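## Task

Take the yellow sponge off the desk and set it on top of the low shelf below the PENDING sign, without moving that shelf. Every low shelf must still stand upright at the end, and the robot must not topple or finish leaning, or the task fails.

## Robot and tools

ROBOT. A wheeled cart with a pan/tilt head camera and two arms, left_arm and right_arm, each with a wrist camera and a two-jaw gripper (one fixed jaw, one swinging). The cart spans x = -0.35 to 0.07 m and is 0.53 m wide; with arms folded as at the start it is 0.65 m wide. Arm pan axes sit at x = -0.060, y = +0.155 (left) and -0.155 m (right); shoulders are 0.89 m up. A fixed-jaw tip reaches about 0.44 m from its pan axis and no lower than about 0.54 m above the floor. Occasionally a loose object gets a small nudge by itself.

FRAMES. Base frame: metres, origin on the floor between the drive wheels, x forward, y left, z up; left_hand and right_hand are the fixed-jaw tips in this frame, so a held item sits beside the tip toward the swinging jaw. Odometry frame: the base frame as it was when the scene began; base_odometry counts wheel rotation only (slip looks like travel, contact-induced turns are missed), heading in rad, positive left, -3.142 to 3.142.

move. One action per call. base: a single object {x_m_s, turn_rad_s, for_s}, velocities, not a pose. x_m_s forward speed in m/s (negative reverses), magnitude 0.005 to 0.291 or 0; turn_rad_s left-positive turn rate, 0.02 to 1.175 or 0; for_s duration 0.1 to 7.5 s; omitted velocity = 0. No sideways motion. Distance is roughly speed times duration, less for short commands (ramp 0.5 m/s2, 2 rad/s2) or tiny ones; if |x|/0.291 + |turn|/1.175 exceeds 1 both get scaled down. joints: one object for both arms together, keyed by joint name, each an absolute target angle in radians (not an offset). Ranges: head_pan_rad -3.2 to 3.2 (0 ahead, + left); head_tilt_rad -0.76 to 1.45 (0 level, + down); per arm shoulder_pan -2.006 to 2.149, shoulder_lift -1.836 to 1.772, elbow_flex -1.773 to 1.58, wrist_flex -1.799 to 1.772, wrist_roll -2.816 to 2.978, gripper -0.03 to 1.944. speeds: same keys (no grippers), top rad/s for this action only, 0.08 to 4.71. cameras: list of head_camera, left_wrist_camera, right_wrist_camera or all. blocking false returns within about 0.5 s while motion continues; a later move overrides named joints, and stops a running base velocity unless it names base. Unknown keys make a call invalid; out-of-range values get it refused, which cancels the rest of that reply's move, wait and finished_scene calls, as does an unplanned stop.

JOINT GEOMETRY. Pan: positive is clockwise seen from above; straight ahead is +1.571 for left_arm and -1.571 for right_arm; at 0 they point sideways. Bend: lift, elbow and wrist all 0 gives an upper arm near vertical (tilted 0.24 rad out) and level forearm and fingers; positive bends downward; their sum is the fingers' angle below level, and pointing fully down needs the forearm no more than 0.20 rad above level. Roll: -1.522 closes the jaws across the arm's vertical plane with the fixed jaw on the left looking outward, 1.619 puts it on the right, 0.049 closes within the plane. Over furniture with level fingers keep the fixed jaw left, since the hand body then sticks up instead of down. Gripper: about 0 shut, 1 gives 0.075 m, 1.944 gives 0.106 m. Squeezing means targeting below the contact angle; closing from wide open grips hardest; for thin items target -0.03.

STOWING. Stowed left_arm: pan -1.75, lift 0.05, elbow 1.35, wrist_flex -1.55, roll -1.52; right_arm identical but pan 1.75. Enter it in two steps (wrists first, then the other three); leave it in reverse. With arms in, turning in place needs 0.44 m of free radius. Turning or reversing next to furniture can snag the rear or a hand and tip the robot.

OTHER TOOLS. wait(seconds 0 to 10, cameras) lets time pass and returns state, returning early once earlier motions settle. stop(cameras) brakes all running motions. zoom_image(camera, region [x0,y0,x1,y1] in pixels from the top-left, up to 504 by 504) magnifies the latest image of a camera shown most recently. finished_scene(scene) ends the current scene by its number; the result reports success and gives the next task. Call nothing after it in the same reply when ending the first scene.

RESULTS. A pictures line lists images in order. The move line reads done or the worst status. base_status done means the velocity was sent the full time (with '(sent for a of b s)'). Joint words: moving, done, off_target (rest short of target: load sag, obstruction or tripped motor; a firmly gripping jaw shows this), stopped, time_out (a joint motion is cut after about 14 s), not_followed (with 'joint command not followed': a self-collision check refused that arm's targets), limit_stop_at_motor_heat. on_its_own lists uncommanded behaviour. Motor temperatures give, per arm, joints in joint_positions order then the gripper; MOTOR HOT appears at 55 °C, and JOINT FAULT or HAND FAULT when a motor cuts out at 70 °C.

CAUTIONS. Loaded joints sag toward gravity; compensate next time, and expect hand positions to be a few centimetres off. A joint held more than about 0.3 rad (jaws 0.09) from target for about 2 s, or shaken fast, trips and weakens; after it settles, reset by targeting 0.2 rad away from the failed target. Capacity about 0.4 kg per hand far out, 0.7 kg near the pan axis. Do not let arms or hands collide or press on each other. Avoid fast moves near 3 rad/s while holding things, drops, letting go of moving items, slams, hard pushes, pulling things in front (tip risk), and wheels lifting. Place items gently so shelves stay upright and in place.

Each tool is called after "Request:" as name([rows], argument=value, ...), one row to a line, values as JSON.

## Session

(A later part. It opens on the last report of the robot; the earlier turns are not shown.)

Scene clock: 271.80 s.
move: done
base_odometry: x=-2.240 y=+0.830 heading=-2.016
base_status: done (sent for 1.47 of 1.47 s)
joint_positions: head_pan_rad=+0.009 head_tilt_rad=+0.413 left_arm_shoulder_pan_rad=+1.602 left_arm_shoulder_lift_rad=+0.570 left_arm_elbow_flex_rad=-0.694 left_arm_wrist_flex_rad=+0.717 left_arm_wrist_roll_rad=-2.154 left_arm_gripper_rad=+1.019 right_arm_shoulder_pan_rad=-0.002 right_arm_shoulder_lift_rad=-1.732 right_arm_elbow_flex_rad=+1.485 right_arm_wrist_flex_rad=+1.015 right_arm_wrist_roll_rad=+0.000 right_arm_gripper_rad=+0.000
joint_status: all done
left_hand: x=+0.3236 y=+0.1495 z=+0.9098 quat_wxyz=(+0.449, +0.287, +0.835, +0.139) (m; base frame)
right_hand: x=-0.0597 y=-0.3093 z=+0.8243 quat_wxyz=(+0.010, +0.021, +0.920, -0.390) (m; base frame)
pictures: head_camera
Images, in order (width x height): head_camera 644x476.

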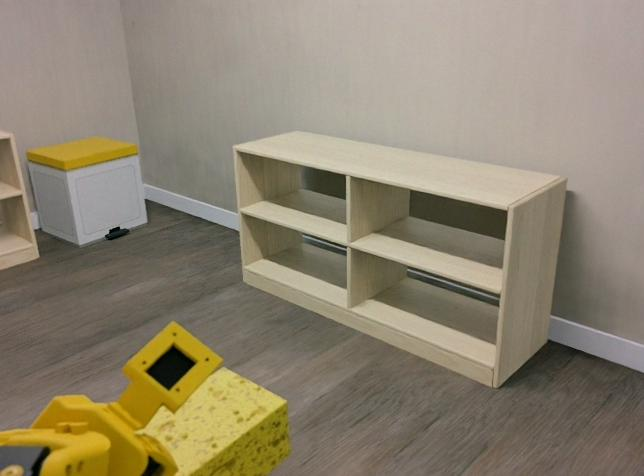

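Request:
move(joints={"head_tilt_rad":-0.1,"head_pan_rad":0.1}, cameras=["head_camera"])

Scene clock: 278.43 s.
move: done
base_odometry: x=-2.240 y=+0.830 heading=-2.016
base_status: not commanded
joint_positions: head_pan_rad=+0.089 head_tilt_rad=-0.090 left_arm_shoulder_pan_rad=+1.602 left_arm_shoulder_lift_rad=+0.570 left_arm_elbow_flex_rad=-0.694 left_arm_wrist_flex_rad=+0.717 left_arm_wrist_roll_rad=-2.154 left_arm_gripper_rad=+1.019 right_arm_shoulder_pan_rad=-0.002 right_arm_shoulder_lift_rad=-1.732 right_arm_elbow_flex_rad=+1.485 right_arm_wrist_flex_rad=+1.015 right_arm_wrist_roll_rad=+0.000 right_arm_gripper_rad=+0.000
joint_status: all done
left_hand: x=+0.3236 y=+0.1495 z=+0.9098 quat_wxyz=(+0.449, +0.287, +0.835, +0.139) (m; base frame)
right_hand: x=-0.0597 y=-0.3093 z=+0.8243 quat_wxyz=(+0.010, +0.021, +0.920, -0.390) (m; base frame)
pictures: head_camera
Images, in order (width x height): head_camera 644x476.

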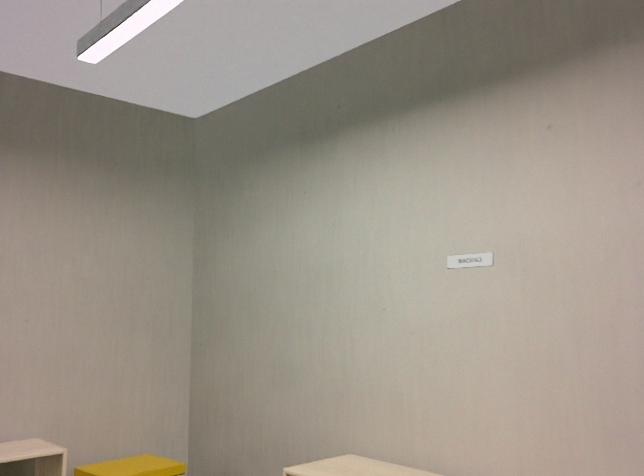

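Request:
zoom_image(camera="head_camera", region=[440, 240, 500, 280])

Request:
move(joints={"head_pan_rad":0.7}, cameras=["head_camera"])

Scaled by 8.400.

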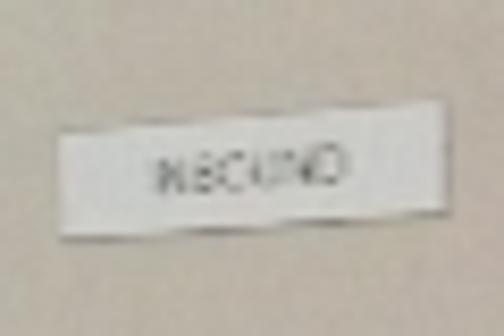

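Scene clock: 290.50 s.
move: done
base_odometry: x=-2.240 y=+0.830 heading=-2.016
base_status: not commanded
joint_positions: head_pan_rad=+0.689 head_tilt_rad=-0.090 left_arm_shoulder_pan_rad=+1.602 left_arm_shoulder_lift_rad=+0.570 left_arm_elbow_flex_rad=-0.694 left_arm_wrist_flex_rad=+0.717 left_arm_wrist_roll_rad=-2.154 left_arm_gripper_rad=+1.019 right_arm_shoulder_pan_rad=-0.002 right_arm_shoulder_lift_rad=-1.732 right_arm_elbow_flex_rad=+1.485 right_arm_wrist_flex_rad=+1.015 right_arm_wrist_roll_rad=+0.000 right_arm_gripper_rad=+0.000
joint_status: all done
left_hand: x=+0.3236 y=+0.1495 z=+0.9098 quat_wxyz=(+0.449, +0.287, +0.835, +0.139) (m; base frame)
right_hand: x=-0.0597 y=-0.3093 z=+0.8243 quat_wxyz=(+0.010, +0.021, +0.920, -0.390) (m; base frame)
pictures: head_camera
Images, in order (width x height): head_camera 644x476.

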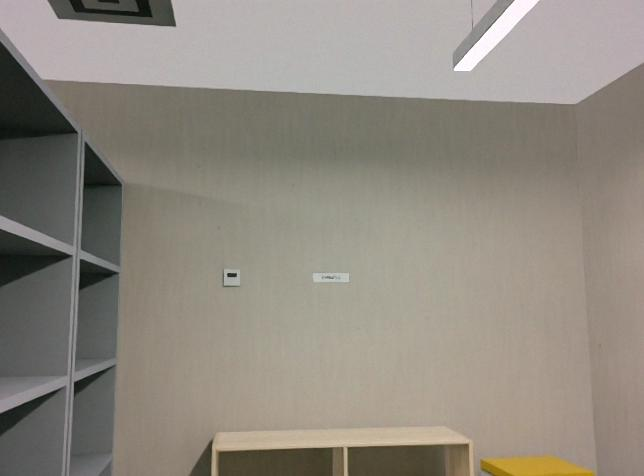

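Request:
zoom_image(camera="head_camera", region=[305, 260, 365, 300])

Request:
move(joints={"head_pan_rad":0.75,"head_tilt_rad":0.35}, cameras=["head_camera"])

Scaled by 8.400.

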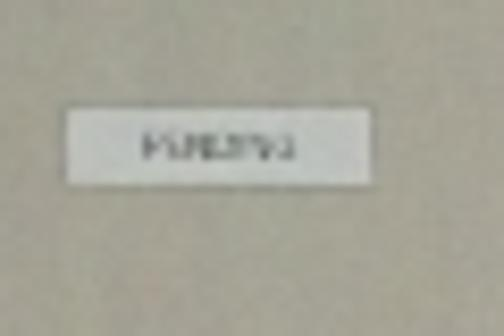

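Scene clock: 297.13 s.
move: done
base_odometry: x=-2.240 y=+0.830 heading=-2.016
base_status: not commanded
joint_positions: head_pan_rad=+0.739 head_tilt_rad=+0.342 left_arm_shoulder_pan_rad=+1.602 left_arm_shoulder_lift_rad=+0.570 left_arm_elbow_flex_rad=-0.694 left_arm_wrist_flex_rad=+0.717 left_arm_wrist_roll_rad=-2.154 left_arm_gripper_rad=+1.019 right_arm_shoulder_pan_rad=-0.002 right_arm_shoulder_lift_rad=-1.732 right_arm_elbow_flex_rad=+1.485 right_arm_wrist_flex_rad=+1.015 right_arm_wrist_roll_rad=+0.000 right_arm_gripper_rad=+0.000
joint_status: all done
left_hand: x=+0.3236 y=+0.1495 z=+0.9098 quat_wxyz=(+0.449, +0.287, +0.835, +0.139) (m; base frame)
right_hand: x=-0.0597 y=-0.3093 z=+0.8243 quat_wxyz=(+0.010, +0.021, +0.920, -0.390) (m; base frame)
pictures: head_camera
Images, in order (width x height): head_camera 644x476.

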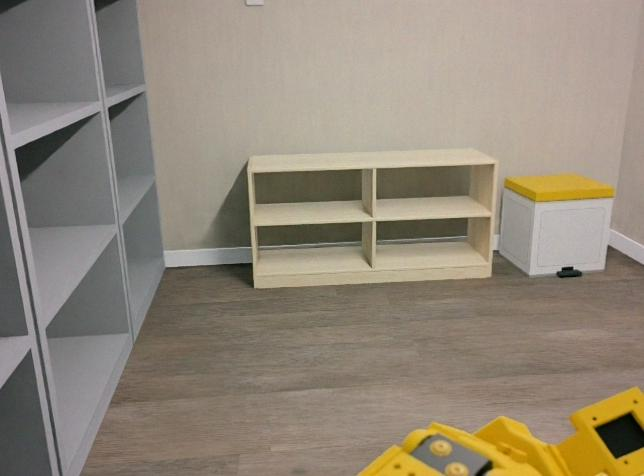

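Request:
move(base={"turn_rad_s":0.5,"for_s":1.21}, joints={"head_pan_rad":0.3,"head_tilt_rad":0.55})

Request:
move(base={"x_m_s":0.26,"for_s":7.4}, cameras=["head_camera"])

Scene clock: 312.87 s.
move: done
base_odometry: x=-2.240 y=+0.830 heading=-1.416
base_status: done (sent for 1.2 of 1.2 s)
joint_positions: head_pan_rad=+0.310 head_tilt_rad=+0.543 left_arm_shoulder_pan_rad=+1.597 left_arm_shoulder_lift_rad=+0.570 left_arm_elbow_flex_rad=-0.694 left_arm_wrist_flex_rad=+0.717 left_arm_wrist_roll_rad=-2.154 left_arm_gripper_rad=+1.019 right_arm_shoulder_pan_rad=-0.004 right_arm_shoulder_lift_rad=-1.732 right_arm_elbow_flex_rad=+1.485 right_arm_wrist_flex_rad=+1.015 right_arm_wrist_roll_rad=+0.000 right_arm_gripper_rad=+0.000
joint_status: all done
left_hand: x=+0.3236 y=+0.1513 z=+0.9098 quat_wxyz=(+0.449, +0.285, +0.835, +0.140) (m; base frame)
right_hand: x=-0.0595 y=-0.3093 z=+0.8243 quat_wxyz=(+0.010, +0.021, +0.920, -0.390) (m; base frame)
pictures: none

Scene clock: 321.37 s.
move: done
base_odometry: x=-1.945 y=-1.072 heading=-1.415
base_status: done (sent for 7.4 of 7.4 s)
joint_positions: head_pan_rad=+0.310 head_tilt_rad=+0.544 left_arm_shoulder_pan_rad=+1.597 left_arm_shoulder_lift_rad=+0.570 left_arm_elbow_flex_rad=-0.694 left_arm_wrist_flex_rad=+0.717 left_arm_wrist_roll_rad=-2.154 left_arm_gripper_rad=+1.019 right_arm_shoulder_pan_rad=+0.001 right_arm_shoulder_lift_rad=-1.732 right_arm_elbow_flex_rad=+1.485 right_arm_wrist_flex_rad=+1.015 right_arm_wrist_roll_rad=+0.000 right_arm_gripper_rad=+0.000
joint_status: not commanded
left_hand: x=+0.3236 y=+0.1513 z=+0.9098 quat_wxyz=(+0.449, +0.285, +0.835, +0.140) (m; base frame)
right_hand: x=-0.0602 y=-0.3093 z=+0.8243 quat_wxyz=(+0.009, +0.023, +0.920, -0.391) (m; base frame)
pictures: head_camera
Images, in order (width x height): head_camera 644x476.

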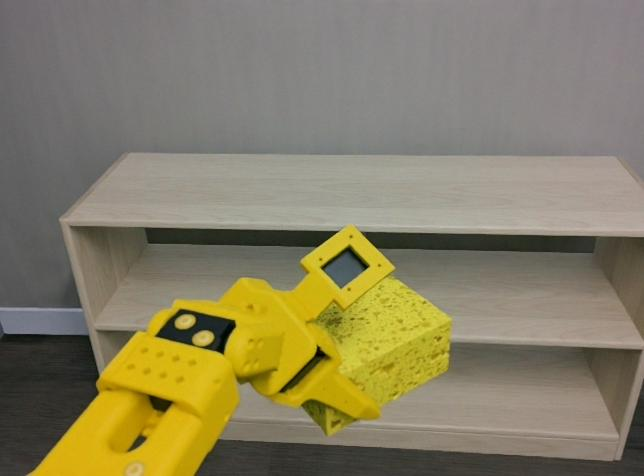

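Request:
move(base={"turn_rad_s":0.3,"for_s":0.87}, joints={"head_pan_rad":0,"head_tilt_rad":0.75,"left_arm_shoulder_pan_rad":1.571})

Request:
move(base={"x_m_s":0.2,"for_s":3.1}, cameras=["head_camera"])

Scene clock: 331.37 s.
move: done
base_odometry: x=-1.945 y=-1.072 heading=-1.156
base_status: done (sent for 0.87 of 0.87 s)
joint_positions: head_pan_rad=+0.009 head_tilt_rad=+0.744 left_arm_shoulder_pan_rad=+1.571 left_arm_shoulder_lift_rad=+0.570 left_arm_elbow_flex_rad=-0.694 left_arm_wrist_flex_rad=+0.717 left_arm_wrist_roll_rad=-2.154 left_arm_gripper_rad=+1.019 right_arm_shoulder_pan_rad=-0.002 right_arm_shoulder_lift_rad=-1.732 right_arm_elbow_flex_rad=+1.485 right_arm_wrist_flex_rad=+1.015 right_arm_wrist_roll_rad=+0.000 right_arm_gripper_rad=+0.000
joint_status: all done
left_hand: x=+0.3236 y=+0.1613 z=+0.9098 quat_wxyz=(+0.447, +0.274, +0.839, +0.146) (m; base frame)
right_hand: x=-0.0597 y=-0.3093 z=+0.8243 quat_wxyz=(+0.010, +0.021, +0.920, -0.390) (m; base frame)
pictures: none

Scene clock: 335.47 s.
move: done
base_odometry: x=-1.695 y=-1.639 heading=-1.156
base_status: done (sent for 3.1 of 3.1 s)
joint_positions: head_pan_rad=+0.009 head_tilt_rad=+0.744 left_arm_shoulder_pan_rad=+1.572 left_arm_shoulder_lift_rad=+0.570 left_arm_elbow_flex_rad=-0.694 left_arm_wrist_flex_rad=+0.717 left_arm_wrist_roll_rad=-2.154 left_arm_gripper_rad=+1.019 right_arm_shoulder_pan_rad=+0.003 right_arm_shoulder_lift_rad=-1.732 right_arm_elbow_flex_rad=+1.485 right_arm_wrist_flex_rad=+1.015 right_arm_wrist_roll_rad=+0.000 right_arm_gripper_rad=+0.000
joint_status: not commanded
left_hand: x=+0.3236 y=+0.1607 z=+0.9098 quat_wxyz=(+0.447, +0.275, +0.839, +0.146) (m; base frame)
right_hand: x=-0.0604 y=-0.3093 z=+0.8243 quat_wxyz=(+0.009, +0.024, +0.920, -0.391) (m; base frame)
pictures: head_camera
Images, in order (width x height): head_camera 644x476.

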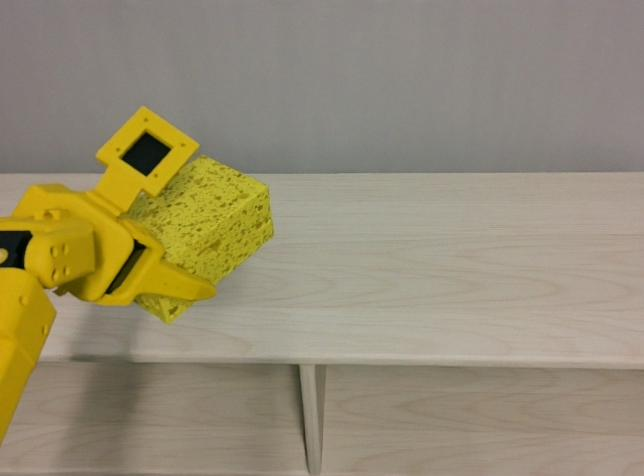

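Request:
move(base={"x_m_s":0.15,"for_s":1.63}, joints={"head_pan_rad":0.2,"head_tilt_rad":1.0}, cameras=["head_camera"])

Request:
move(joints={"left_arm_shoulder_lift_rad":1.2,"left_arm_elbow_flex_rad":-0.5,"left_arm_wrist_flex_rad":-0.13}, speeds={"left_arm_shoulder_lift_rad":0.4,"left_arm_elbow_flex_rad":0.13,"left_arm_wrist_flex_rad":0.54}, cameras=["head_camera"])

Scene clock: 347.47 s.
move: done
base_odometry: x=-1.596 y=-1.864 heading=-1.157
base_status: done (sent for 1.63 of 1.63 s)
joint_positions: head_pan_rad=+0.189 head_tilt_rad=+0.994 left_arm_shoulder_pan_rad=+1.572 left_arm_shoulder_lift_rad=+0.568 left_arm_elbow_flex_rad=-0.694 left_arm_wrist_flex_rad=+0.717 left_arm_wrist_roll_rad=-2.154 left_arm_gripper_rad=+1.019 right_arm_shoulder_pan_rad=+0.003 right_arm_shoulder_lift_rad=-1.732 right_arm_elbow_flex_rad=+1.485 right_arm_wrist_flex_rad=+1.015 right_arm_wrist_roll_rad=+0.000 right_arm_gripper_rad=+0.000
joint_status: all done
left_hand: x=+0.3236 y=+0.1607 z=+0.9103 quat_wxyz=(+0.448, +0.275, +0.838, +0.146) (m; base frame)
right_hand: x=-0.0604 y=-0.3093 z=+0.8243 quat_wxyz=(+0.009, +0.024, +0.920, -0.391) (m; base frame)
pictures: head_camera
Images, in order (width x height): head_camera 644x476.

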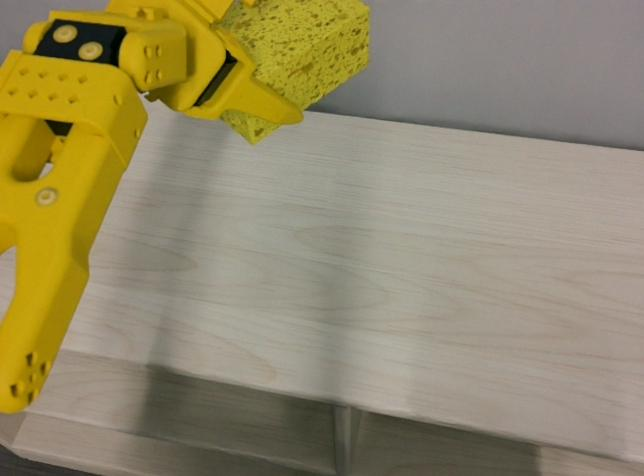

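Scene clock: 349.70 s.
move: done
base_odometry: x=-1.596 y=-1.864 heading=-1.157
base_status: not commanded
joint_positions: head_pan_rad=+0.189 head_tilt_rad=+0.994 left_arm_shoulder_pan_rad=+1.572 left_arm_shoulder_lift_rad=+1.220 left_arm_elbow_flex_rad=-0.496 left_arm_wrist_flex_rad=-0.113 left_arm_wrist_roll_rad=-2.154 left_arm_gripper_rad=+1.019 right_arm_shoulder_pan_rad=+0.003 right_arm_shoulder_lift_rad=-1.732 right_arm_elbow_flex_rad=+1.485 right_arm_wrist_flex_rad=+1.015 right_arm_wrist_roll_rad=+0.000 right_arm_gripper_rad=+0.000
joint_status: all done
left_hand: x=+0.3244 y=+0.1607 z=+0.7326 quat_wxyz=(+0.439, +0.276, +0.843, +0.143) (m; base frame)
right_hand: x=-0.0604 y=-0.3093 z=+0.8243 quat_wxyz=(+0.009, +0.024, +0.920, -0.391) (m; base frame)
pictures: head_camera
Images, in order (width x height): head_camera 644x476.

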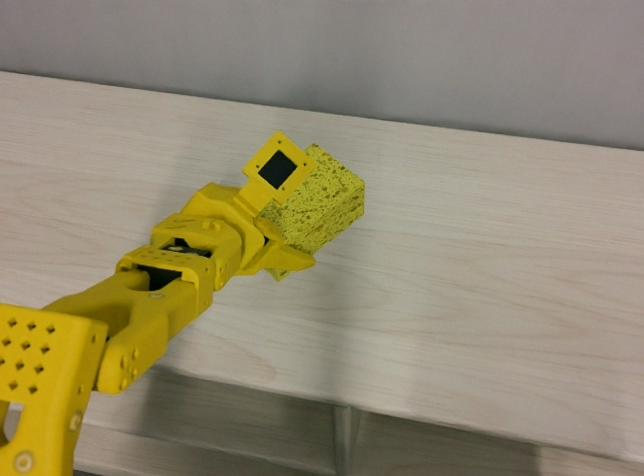

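Request:
move(joints={"left_arm_shoulder_lift_rad":1.43,"left_arm_elbow_flex_rad":-0.64,"left_arm_wrist_flex_rad":-0.23}, speeds={"left_arm_shoulder_lift_rad":0.3,"left_arm_elbow_flex_rad":0.18,"left_arm_wrist_flex_rad":0.13})

Request:
move(joints={"left_arm_shoulder_lift_rad":1.57,"left_arm_elbow_flex_rad":-0.725,"left_arm_wrist_flex_rad":-0.31}, speeds={"left_arm_shoulder_lift_rad":0.15,"left_arm_elbow_flex_rad":0.12,"left_arm_wrist_flex_rad":0.1})

Request:
move(joints={"left_arm_shoulder_lift_rad":1.70,"left_arm_elbow_flex_rad":-0.76,"left_arm_wrist_flex_rad":-0.37}, speeds={"left_arm_shoulder_lift_rad":0.15,"left_arm_elbow_flex_rad":0.08,"left_arm_wrist_flex_rad":0.1}, cameras=["head_camera"])

Request:
move(joints={"left_arm_shoulder_lift_rad":1.76,"left_arm_elbow_flex_rad":-0.76,"left_arm_wrist_flex_rad":-0.39}, speeds={"left_arm_shoulder_lift_rad":0.1}, cameras=["head_camera"])

Scene clock: 364.63 s.
move: done
base_odometry: x=-1.596 y=-1.864 heading=-1.157
base_status: not commanded
joint_positions: head_pan_rad=+0.189 head_tilt_rad=+0.994 left_arm_shoulder_pan_rad=+1.572 left_arm_shoulder_lift_rad=+1.446 left_arm_elbow_flex_rad=-0.605 left_arm_wrist_flex_rad=-0.214 left_arm_wrist_roll_rad=-2.154 left_arm_gripper_rad=+1.019 right_arm_shoulder_pan_rad=+0.003 right_arm_shoulder_lift_rad=-1.732 right_arm_elbow_flex_rad=+1.485 right_arm_wrist_flex_rad=+1.015 right_arm_wrist_roll_rad=+0.000 right_arm_gripper_rad=+0.000
joint_status: all done
left_hand: x=+0.3122 y=+0.1607 z=+0.6929 quat_wxyz=(+0.433, +0.278, +0.846, +0.141) (m; base frame)
right_hand: x=-0.0604 y=-0.3093 z=+0.8243 quat_wxyz=(+0.009, +0.024, +0.920, -0.391) (m; base frame)
pictures: none

Scene clock: 366.00 s.
move: done
base_odometry: x=-1.596 y=-1.864 heading=-1.157
base_status: not commanded
joint_positions: head_pan_rad=+0.189 head_tilt_rad=+0.994 left_arm_shoulder_pan_rad=+1.572 left_arm_shoulder_lift_rad=+1.587 left_arm_elbow_flex_rad=-0.693 left_arm_wrist_flex_rad=-0.294 left_arm_wrist_roll_rad=-2.154 left_arm_gripper_rad=+1.019 right_arm_shoulder_pan_rad=+0.003 right_arm_shoulder_lift_rad=-1.732 right_arm_elbow_flex_rad=+1.485 right_arm_wrist_flex_rad=+1.015 right_arm_wrist_roll_rad=+0.000 right_arm_gripper_rad=+0.000
joint_status: all done
left_hand: x=+0.3061 y=+0.1607 z=+0.6754 quat_wxyz=(+0.444, +0.276, +0.840, +0.145) (m; base frame)
right_hand: x=-0.0604 y=-0.3093 z=+0.8243 quat_wxyz=(+0.009, +0.024, +0.920, -0.391) (m; base frame)
pictures: none

Scene clock: 367.27 s.
move: done
base_odometry: x=-1.596 y=-1.864 heading=-1.157
base_status: not commanded
joint_positions: head_pan_rad=+0.189 head_tilt_rad=+0.994 left_arm_shoulder_pan_rad=+1.572 left_arm_shoulder_lift_rad=+1.712 left_arm_elbow_flex_rad=-0.728 left_arm_wrist_flex_rad=-0.354 left_arm_wrist_roll_rad=-2.154 left_arm_gripper_rad=+1.019 right_arm_shoulder_pan_rad=+0.003 right_arm_shoulder_lift_rad=-1.732 right_arm_elbow_flex_rad=+1.485 right_arm_wrist_flex_rad=+1.015 right_arm_wrist_roll_rad=+0.000 right_arm_gripper_rad=+0.000
joint_status: all done
left_hand: x=+0.2892 y=+0.1607 z=+0.6499 quat_wxyz=(+0.431, +0.278, +0.847, +0.141) (m; base frame)
right_hand: x=-0.0604 y=-0.3093 z=+0.8243 quat_wxyz=(+0.009, +0.024, +0.920, -0.391) (m; base frame)
pictures: head_camera
Images, in order (width x height): head_camera 644x476.

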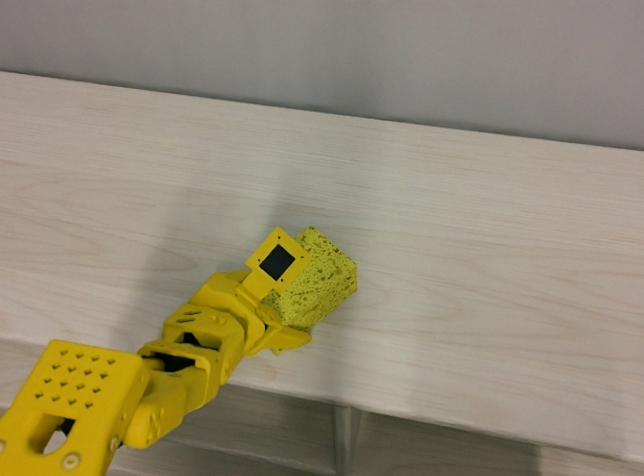

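Scene clock: 368.37 s.
move: done
base_odometry: x=-1.596 y=-1.864 heading=-1.157
base_status: not commanded
joint_positions: head_pan_rad=+0.189 head_tilt_rad=+0.994 left_arm_shoulder_pan_rad=+1.571 left_arm_shoulder_lift_rad=+1.752 left_arm_elbow_flex_rad=-0.759 left_arm_wrist_flex_rad=-0.395 left_arm_wrist_roll_rad=-2.145 left_arm_gripper_rad=+1.020 right_arm_shoulder_pan_rad=+0.003 right_arm_shoulder_lift_rad=-1.732 right_arm_elbow_flex_rad=+1.485 right_arm_wrist_flex_rad=+1.015 right_arm_wrist_roll_rad=+0.000 right_arm_gripper_rad=+0.000
joint_status: all done
left_hand: x=+0.2892 y=+0.1613 z=+0.6492 quat_wxyz=(+0.445, +0.271, +0.841, +0.143) (m; base frame)
right_hand: x=-0.0604 y=-0.3093 z=+0.8243 quat_wxyz=(+0.009, +0.024, +0.920, -0.391) (m; base frame)
pictures: head_camera
Images, in order (width x height): head_camera 644x476.

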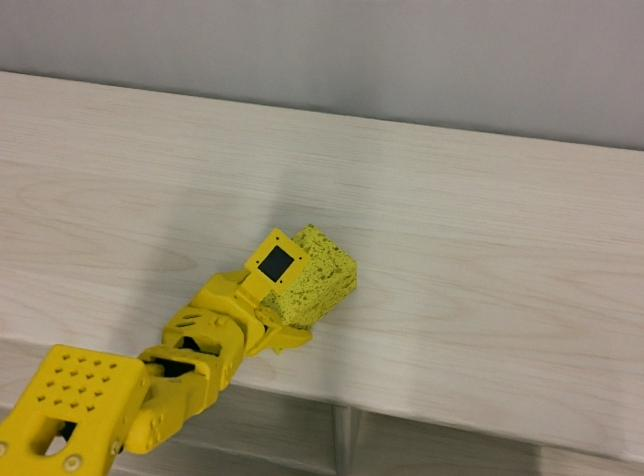

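Request:
move(joints={"left_arm_elbow_flex_rad":-0.73}, speeds={"left_arm_elbow_flex_rad":0.08}, cameras=["head_camera"])

Scene clock: 373.30 s.
move: done
base_odometry: x=-1.596 y=-1.864 heading=-1.157
base_status: not commanded
joint_positions: head_pan_rad=+0.189 head_tilt_rad=+0.994 left_arm_shoulder_pan_rad=+1.569 left_arm_shoulder_lift_rad=+1.746 left_arm_elbow_flex_rad=-0.748 left_arm_wrist_flex_rad=-0.395 left_arm_wrist_roll_rad=-2.145 left_arm_gripper_rad=+1.020 right_arm_shoulder_pan_rad=+0.003 right_arm_shoulder_lift_rad=-1.732 right_arm_elbow_flex_rad=+1.485 right_arm_wrist_flex_rad=+1.015 right_arm_wrist_roll_rad=+0.000 right_arm_gripper_rad=+0.000
joint_status: all done
left_hand: x=+0.2886 y=+0.1619 z=+0.6488 quat_wxyz=(+0.443, +0.271, +0.843, +0.143) (m; base frame)
right_hand: x=-0.0604 y=-0.3093 z=+0.8243 quat_wxyz=(+0.009, +0.024, +0.920, -0.391) (m; base frame)
pictures: head_camera
Images, in order (width x height): head_camera 644x476.

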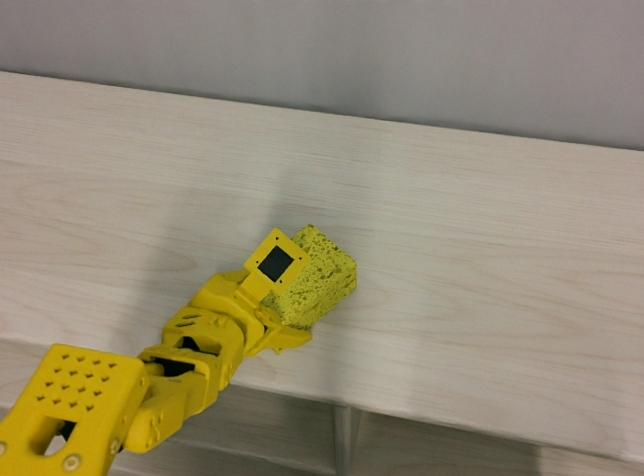

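Contact is confirmed. Releasing.

Request:
move(joints={"left_arm_gripper_rad":1.15})

Request:
move(joints={"left_arm_gripper_rad":1.9})

Request:
move(joints={"left_arm_shoulder_lift_rad":1.2,"left_arm_elbow_flex_rad":-0.7,"left_arm_wrist_flex_rad":0.3}, speeds={"left_arm_shoulder_lift_rad":0.4,"left_arm_elbow_flex_rad":0.2,"left_arm_wrist_flex_rad":0.5})

Request:
move(joints={"left_arm_shoulder_lift_rad":0.4,"left_arm_elbow_flex_rad":-0.6,"left_arm_wrist_flex_rad":0.9}, speeds={"left_arm_shoulder_lift_rad":0.8,"left_arm_elbow_flex_rad":0.3,"left_arm_wrist_flex_rad":0.6}, cameras=["head_camera"])

Scene clock: 383.37 s.
move: done
base_odometry: x=-1.596 y=-1.864 heading=-1.157
base_status: not commanded
joint_positions: head_pan_rad=+0.189 head_tilt_rad=+0.994 left_arm_shoulder_pan_rad=+1.566 left_arm_shoulder_lift_rad=+1.746 left_arm_elbow_flex_rad=-0.748 left_arm_wrist_flex_rad=-0.395 left_arm_wrist_roll_rad=-2.145 left_arm_gripper_rad=+1.155 right_arm_shoulder_pan_rad=+0.003 right_arm_shoulder_lift_rad=-1.732 right_arm_elbow_flex_rad=+1.485 right_arm_wrist_flex_rad=+1.015 right_arm_wrist_roll_rad=+0.000 right_arm_gripper_rad=+0.000
joint_status: all done
left_hand: x=+0.2885 y=+0.1629 z=+0.6488 quat_wxyz=(+0.443, +0.269, +0.843, +0.144) (m; base frame)
right_hand: x=-0.0604 y=-0.3093 z=+0.8243 quat_wxyz=(+0.009, +0.024, +0.920, -0.391) (m; base frame)
pictures: none

Scene clock: 384.27 s.
move: done
base_odometry: x=-1.596 y=-1.864 heading=-1.157
base_status: not commanded
joint_positions: head_pan_rad=+0.189 head_tilt_rad=+0.994 left_arm_shoulder_pan_rad=+1.571 left_arm_shoulder_lift_rad=+1.772 left_arm_elbow_flex_rad=-0.730 left_arm_wrist_flex_rad=-0.383 left_arm_wrist_roll_rad=-2.154 left_arm_gripper_rad=+1.891 right_arm_shoulder_pan_rad=+0.003 right_arm_shoulder_lift_rad=-1.732 right_arm_elbow_flex_rad=+1.485 right_arm_wrist_flex_rad=+1.015 right_arm_wrist_roll_rad=+0.000 right_arm_gripper_rad=+0.000
joint_status: all done
left_hand: x=+0.2772 y=+0.1613 z=+0.6353 quat_wxyz=(+0.418, +0.279, +0.853, +0.137) (m; base frame)
right_hand: x=-0.0604 y=-0.3093 z=+0.8243 quat_wxyz=(+0.009, +0.024, +0.920, -0.391) (m; base frame)
pictures: none

Scene clock: 386.23 s.
move: done
base_odometry: x=-1.596 y=-1.864 heading=-1.157
base_status: not commanded
joint_positions: head_pan_rad=+0.189 head_tilt_rad=+0.994 left_arm_shoulder_pan_rad=+1.571 left_arm_shoulder_lift_rad=+1.269 left_arm_elbow_flex_rad=-0.699 left_arm_wrist_flex_rad=+0.296 left_arm_wrist_roll_rad=-2.154 left_arm_gripper_rad=+1.891 right_arm_shoulder_pan_rad=+0.003 right_arm_shoulder_lift_rad=-1.732 right_arm_elbow_flex_rad=+1.485 right_arm_wrist_flex_rad=+1.015 right_arm_wrist_roll_rad=+0.000 right_arm_gripper_rad=+0.000
joint_status: all done
left_hand: x=+0.3099 y=+0.1613 z=+0.7128 quat_wxyz=(+0.328, +0.292, +0.892, +0.107) (m; base frame)
right_hand: x=-0.0604 y=-0.3093 z=+0.8243 quat_wxyz=(+0.009, +0.024, +0.920, -0.391) (m; base frame)
pictures: none

Scene clock: 387.83 s.
move: done
base_odometry: x=-1.596 y=-1.864 heading=-1.157
base_status: not commanded
joint_positions: head_pan_rad=+0.189 head_tilt_rad=+0.994 left_arm_shoulder_pan_rad=+1.571 left_arm_shoulder_lift_rad=+0.462 left_arm_elbow_flex_rad=-0.598 left_arm_wrist_flex_rad=+0.896 left_arm_wrist_roll_rad=-2.154 left_arm_gripper_rad=+1.891 right_arm_shoulder_pan_rad=+0.003 right_arm_shoulder_lift_rad=-1.732 right_arm_elbow_flex_rad=+1.485 right_arm_wrist_flex_rad=+1.015 right_arm_wrist_roll_rad=+0.000 right_arm_gripper_rad=+0.000
joint_status: all done
left_hand: x=+0.2980 y=+0.1613 z=+0.8982 quat_wxyz=(+0.374, +0.286, +0.874, +0.122) (m; base frame)
right_hand: x=-0.0604 y=-0.3093 z=+0.8243 quat_wxyz=(+0.009, +0.024, +0.920, -0.391) (m; base frame)
pictures: head_camera
Images, in order (width x height): head_camera 644x476.

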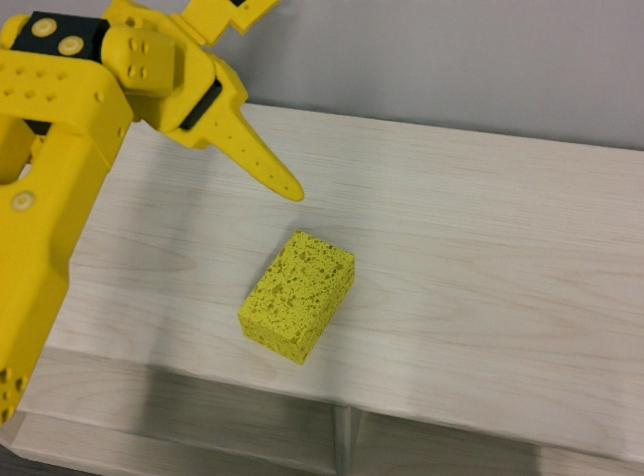

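Request:
finished_scene(scene=3)

The scene is finished: the task was done.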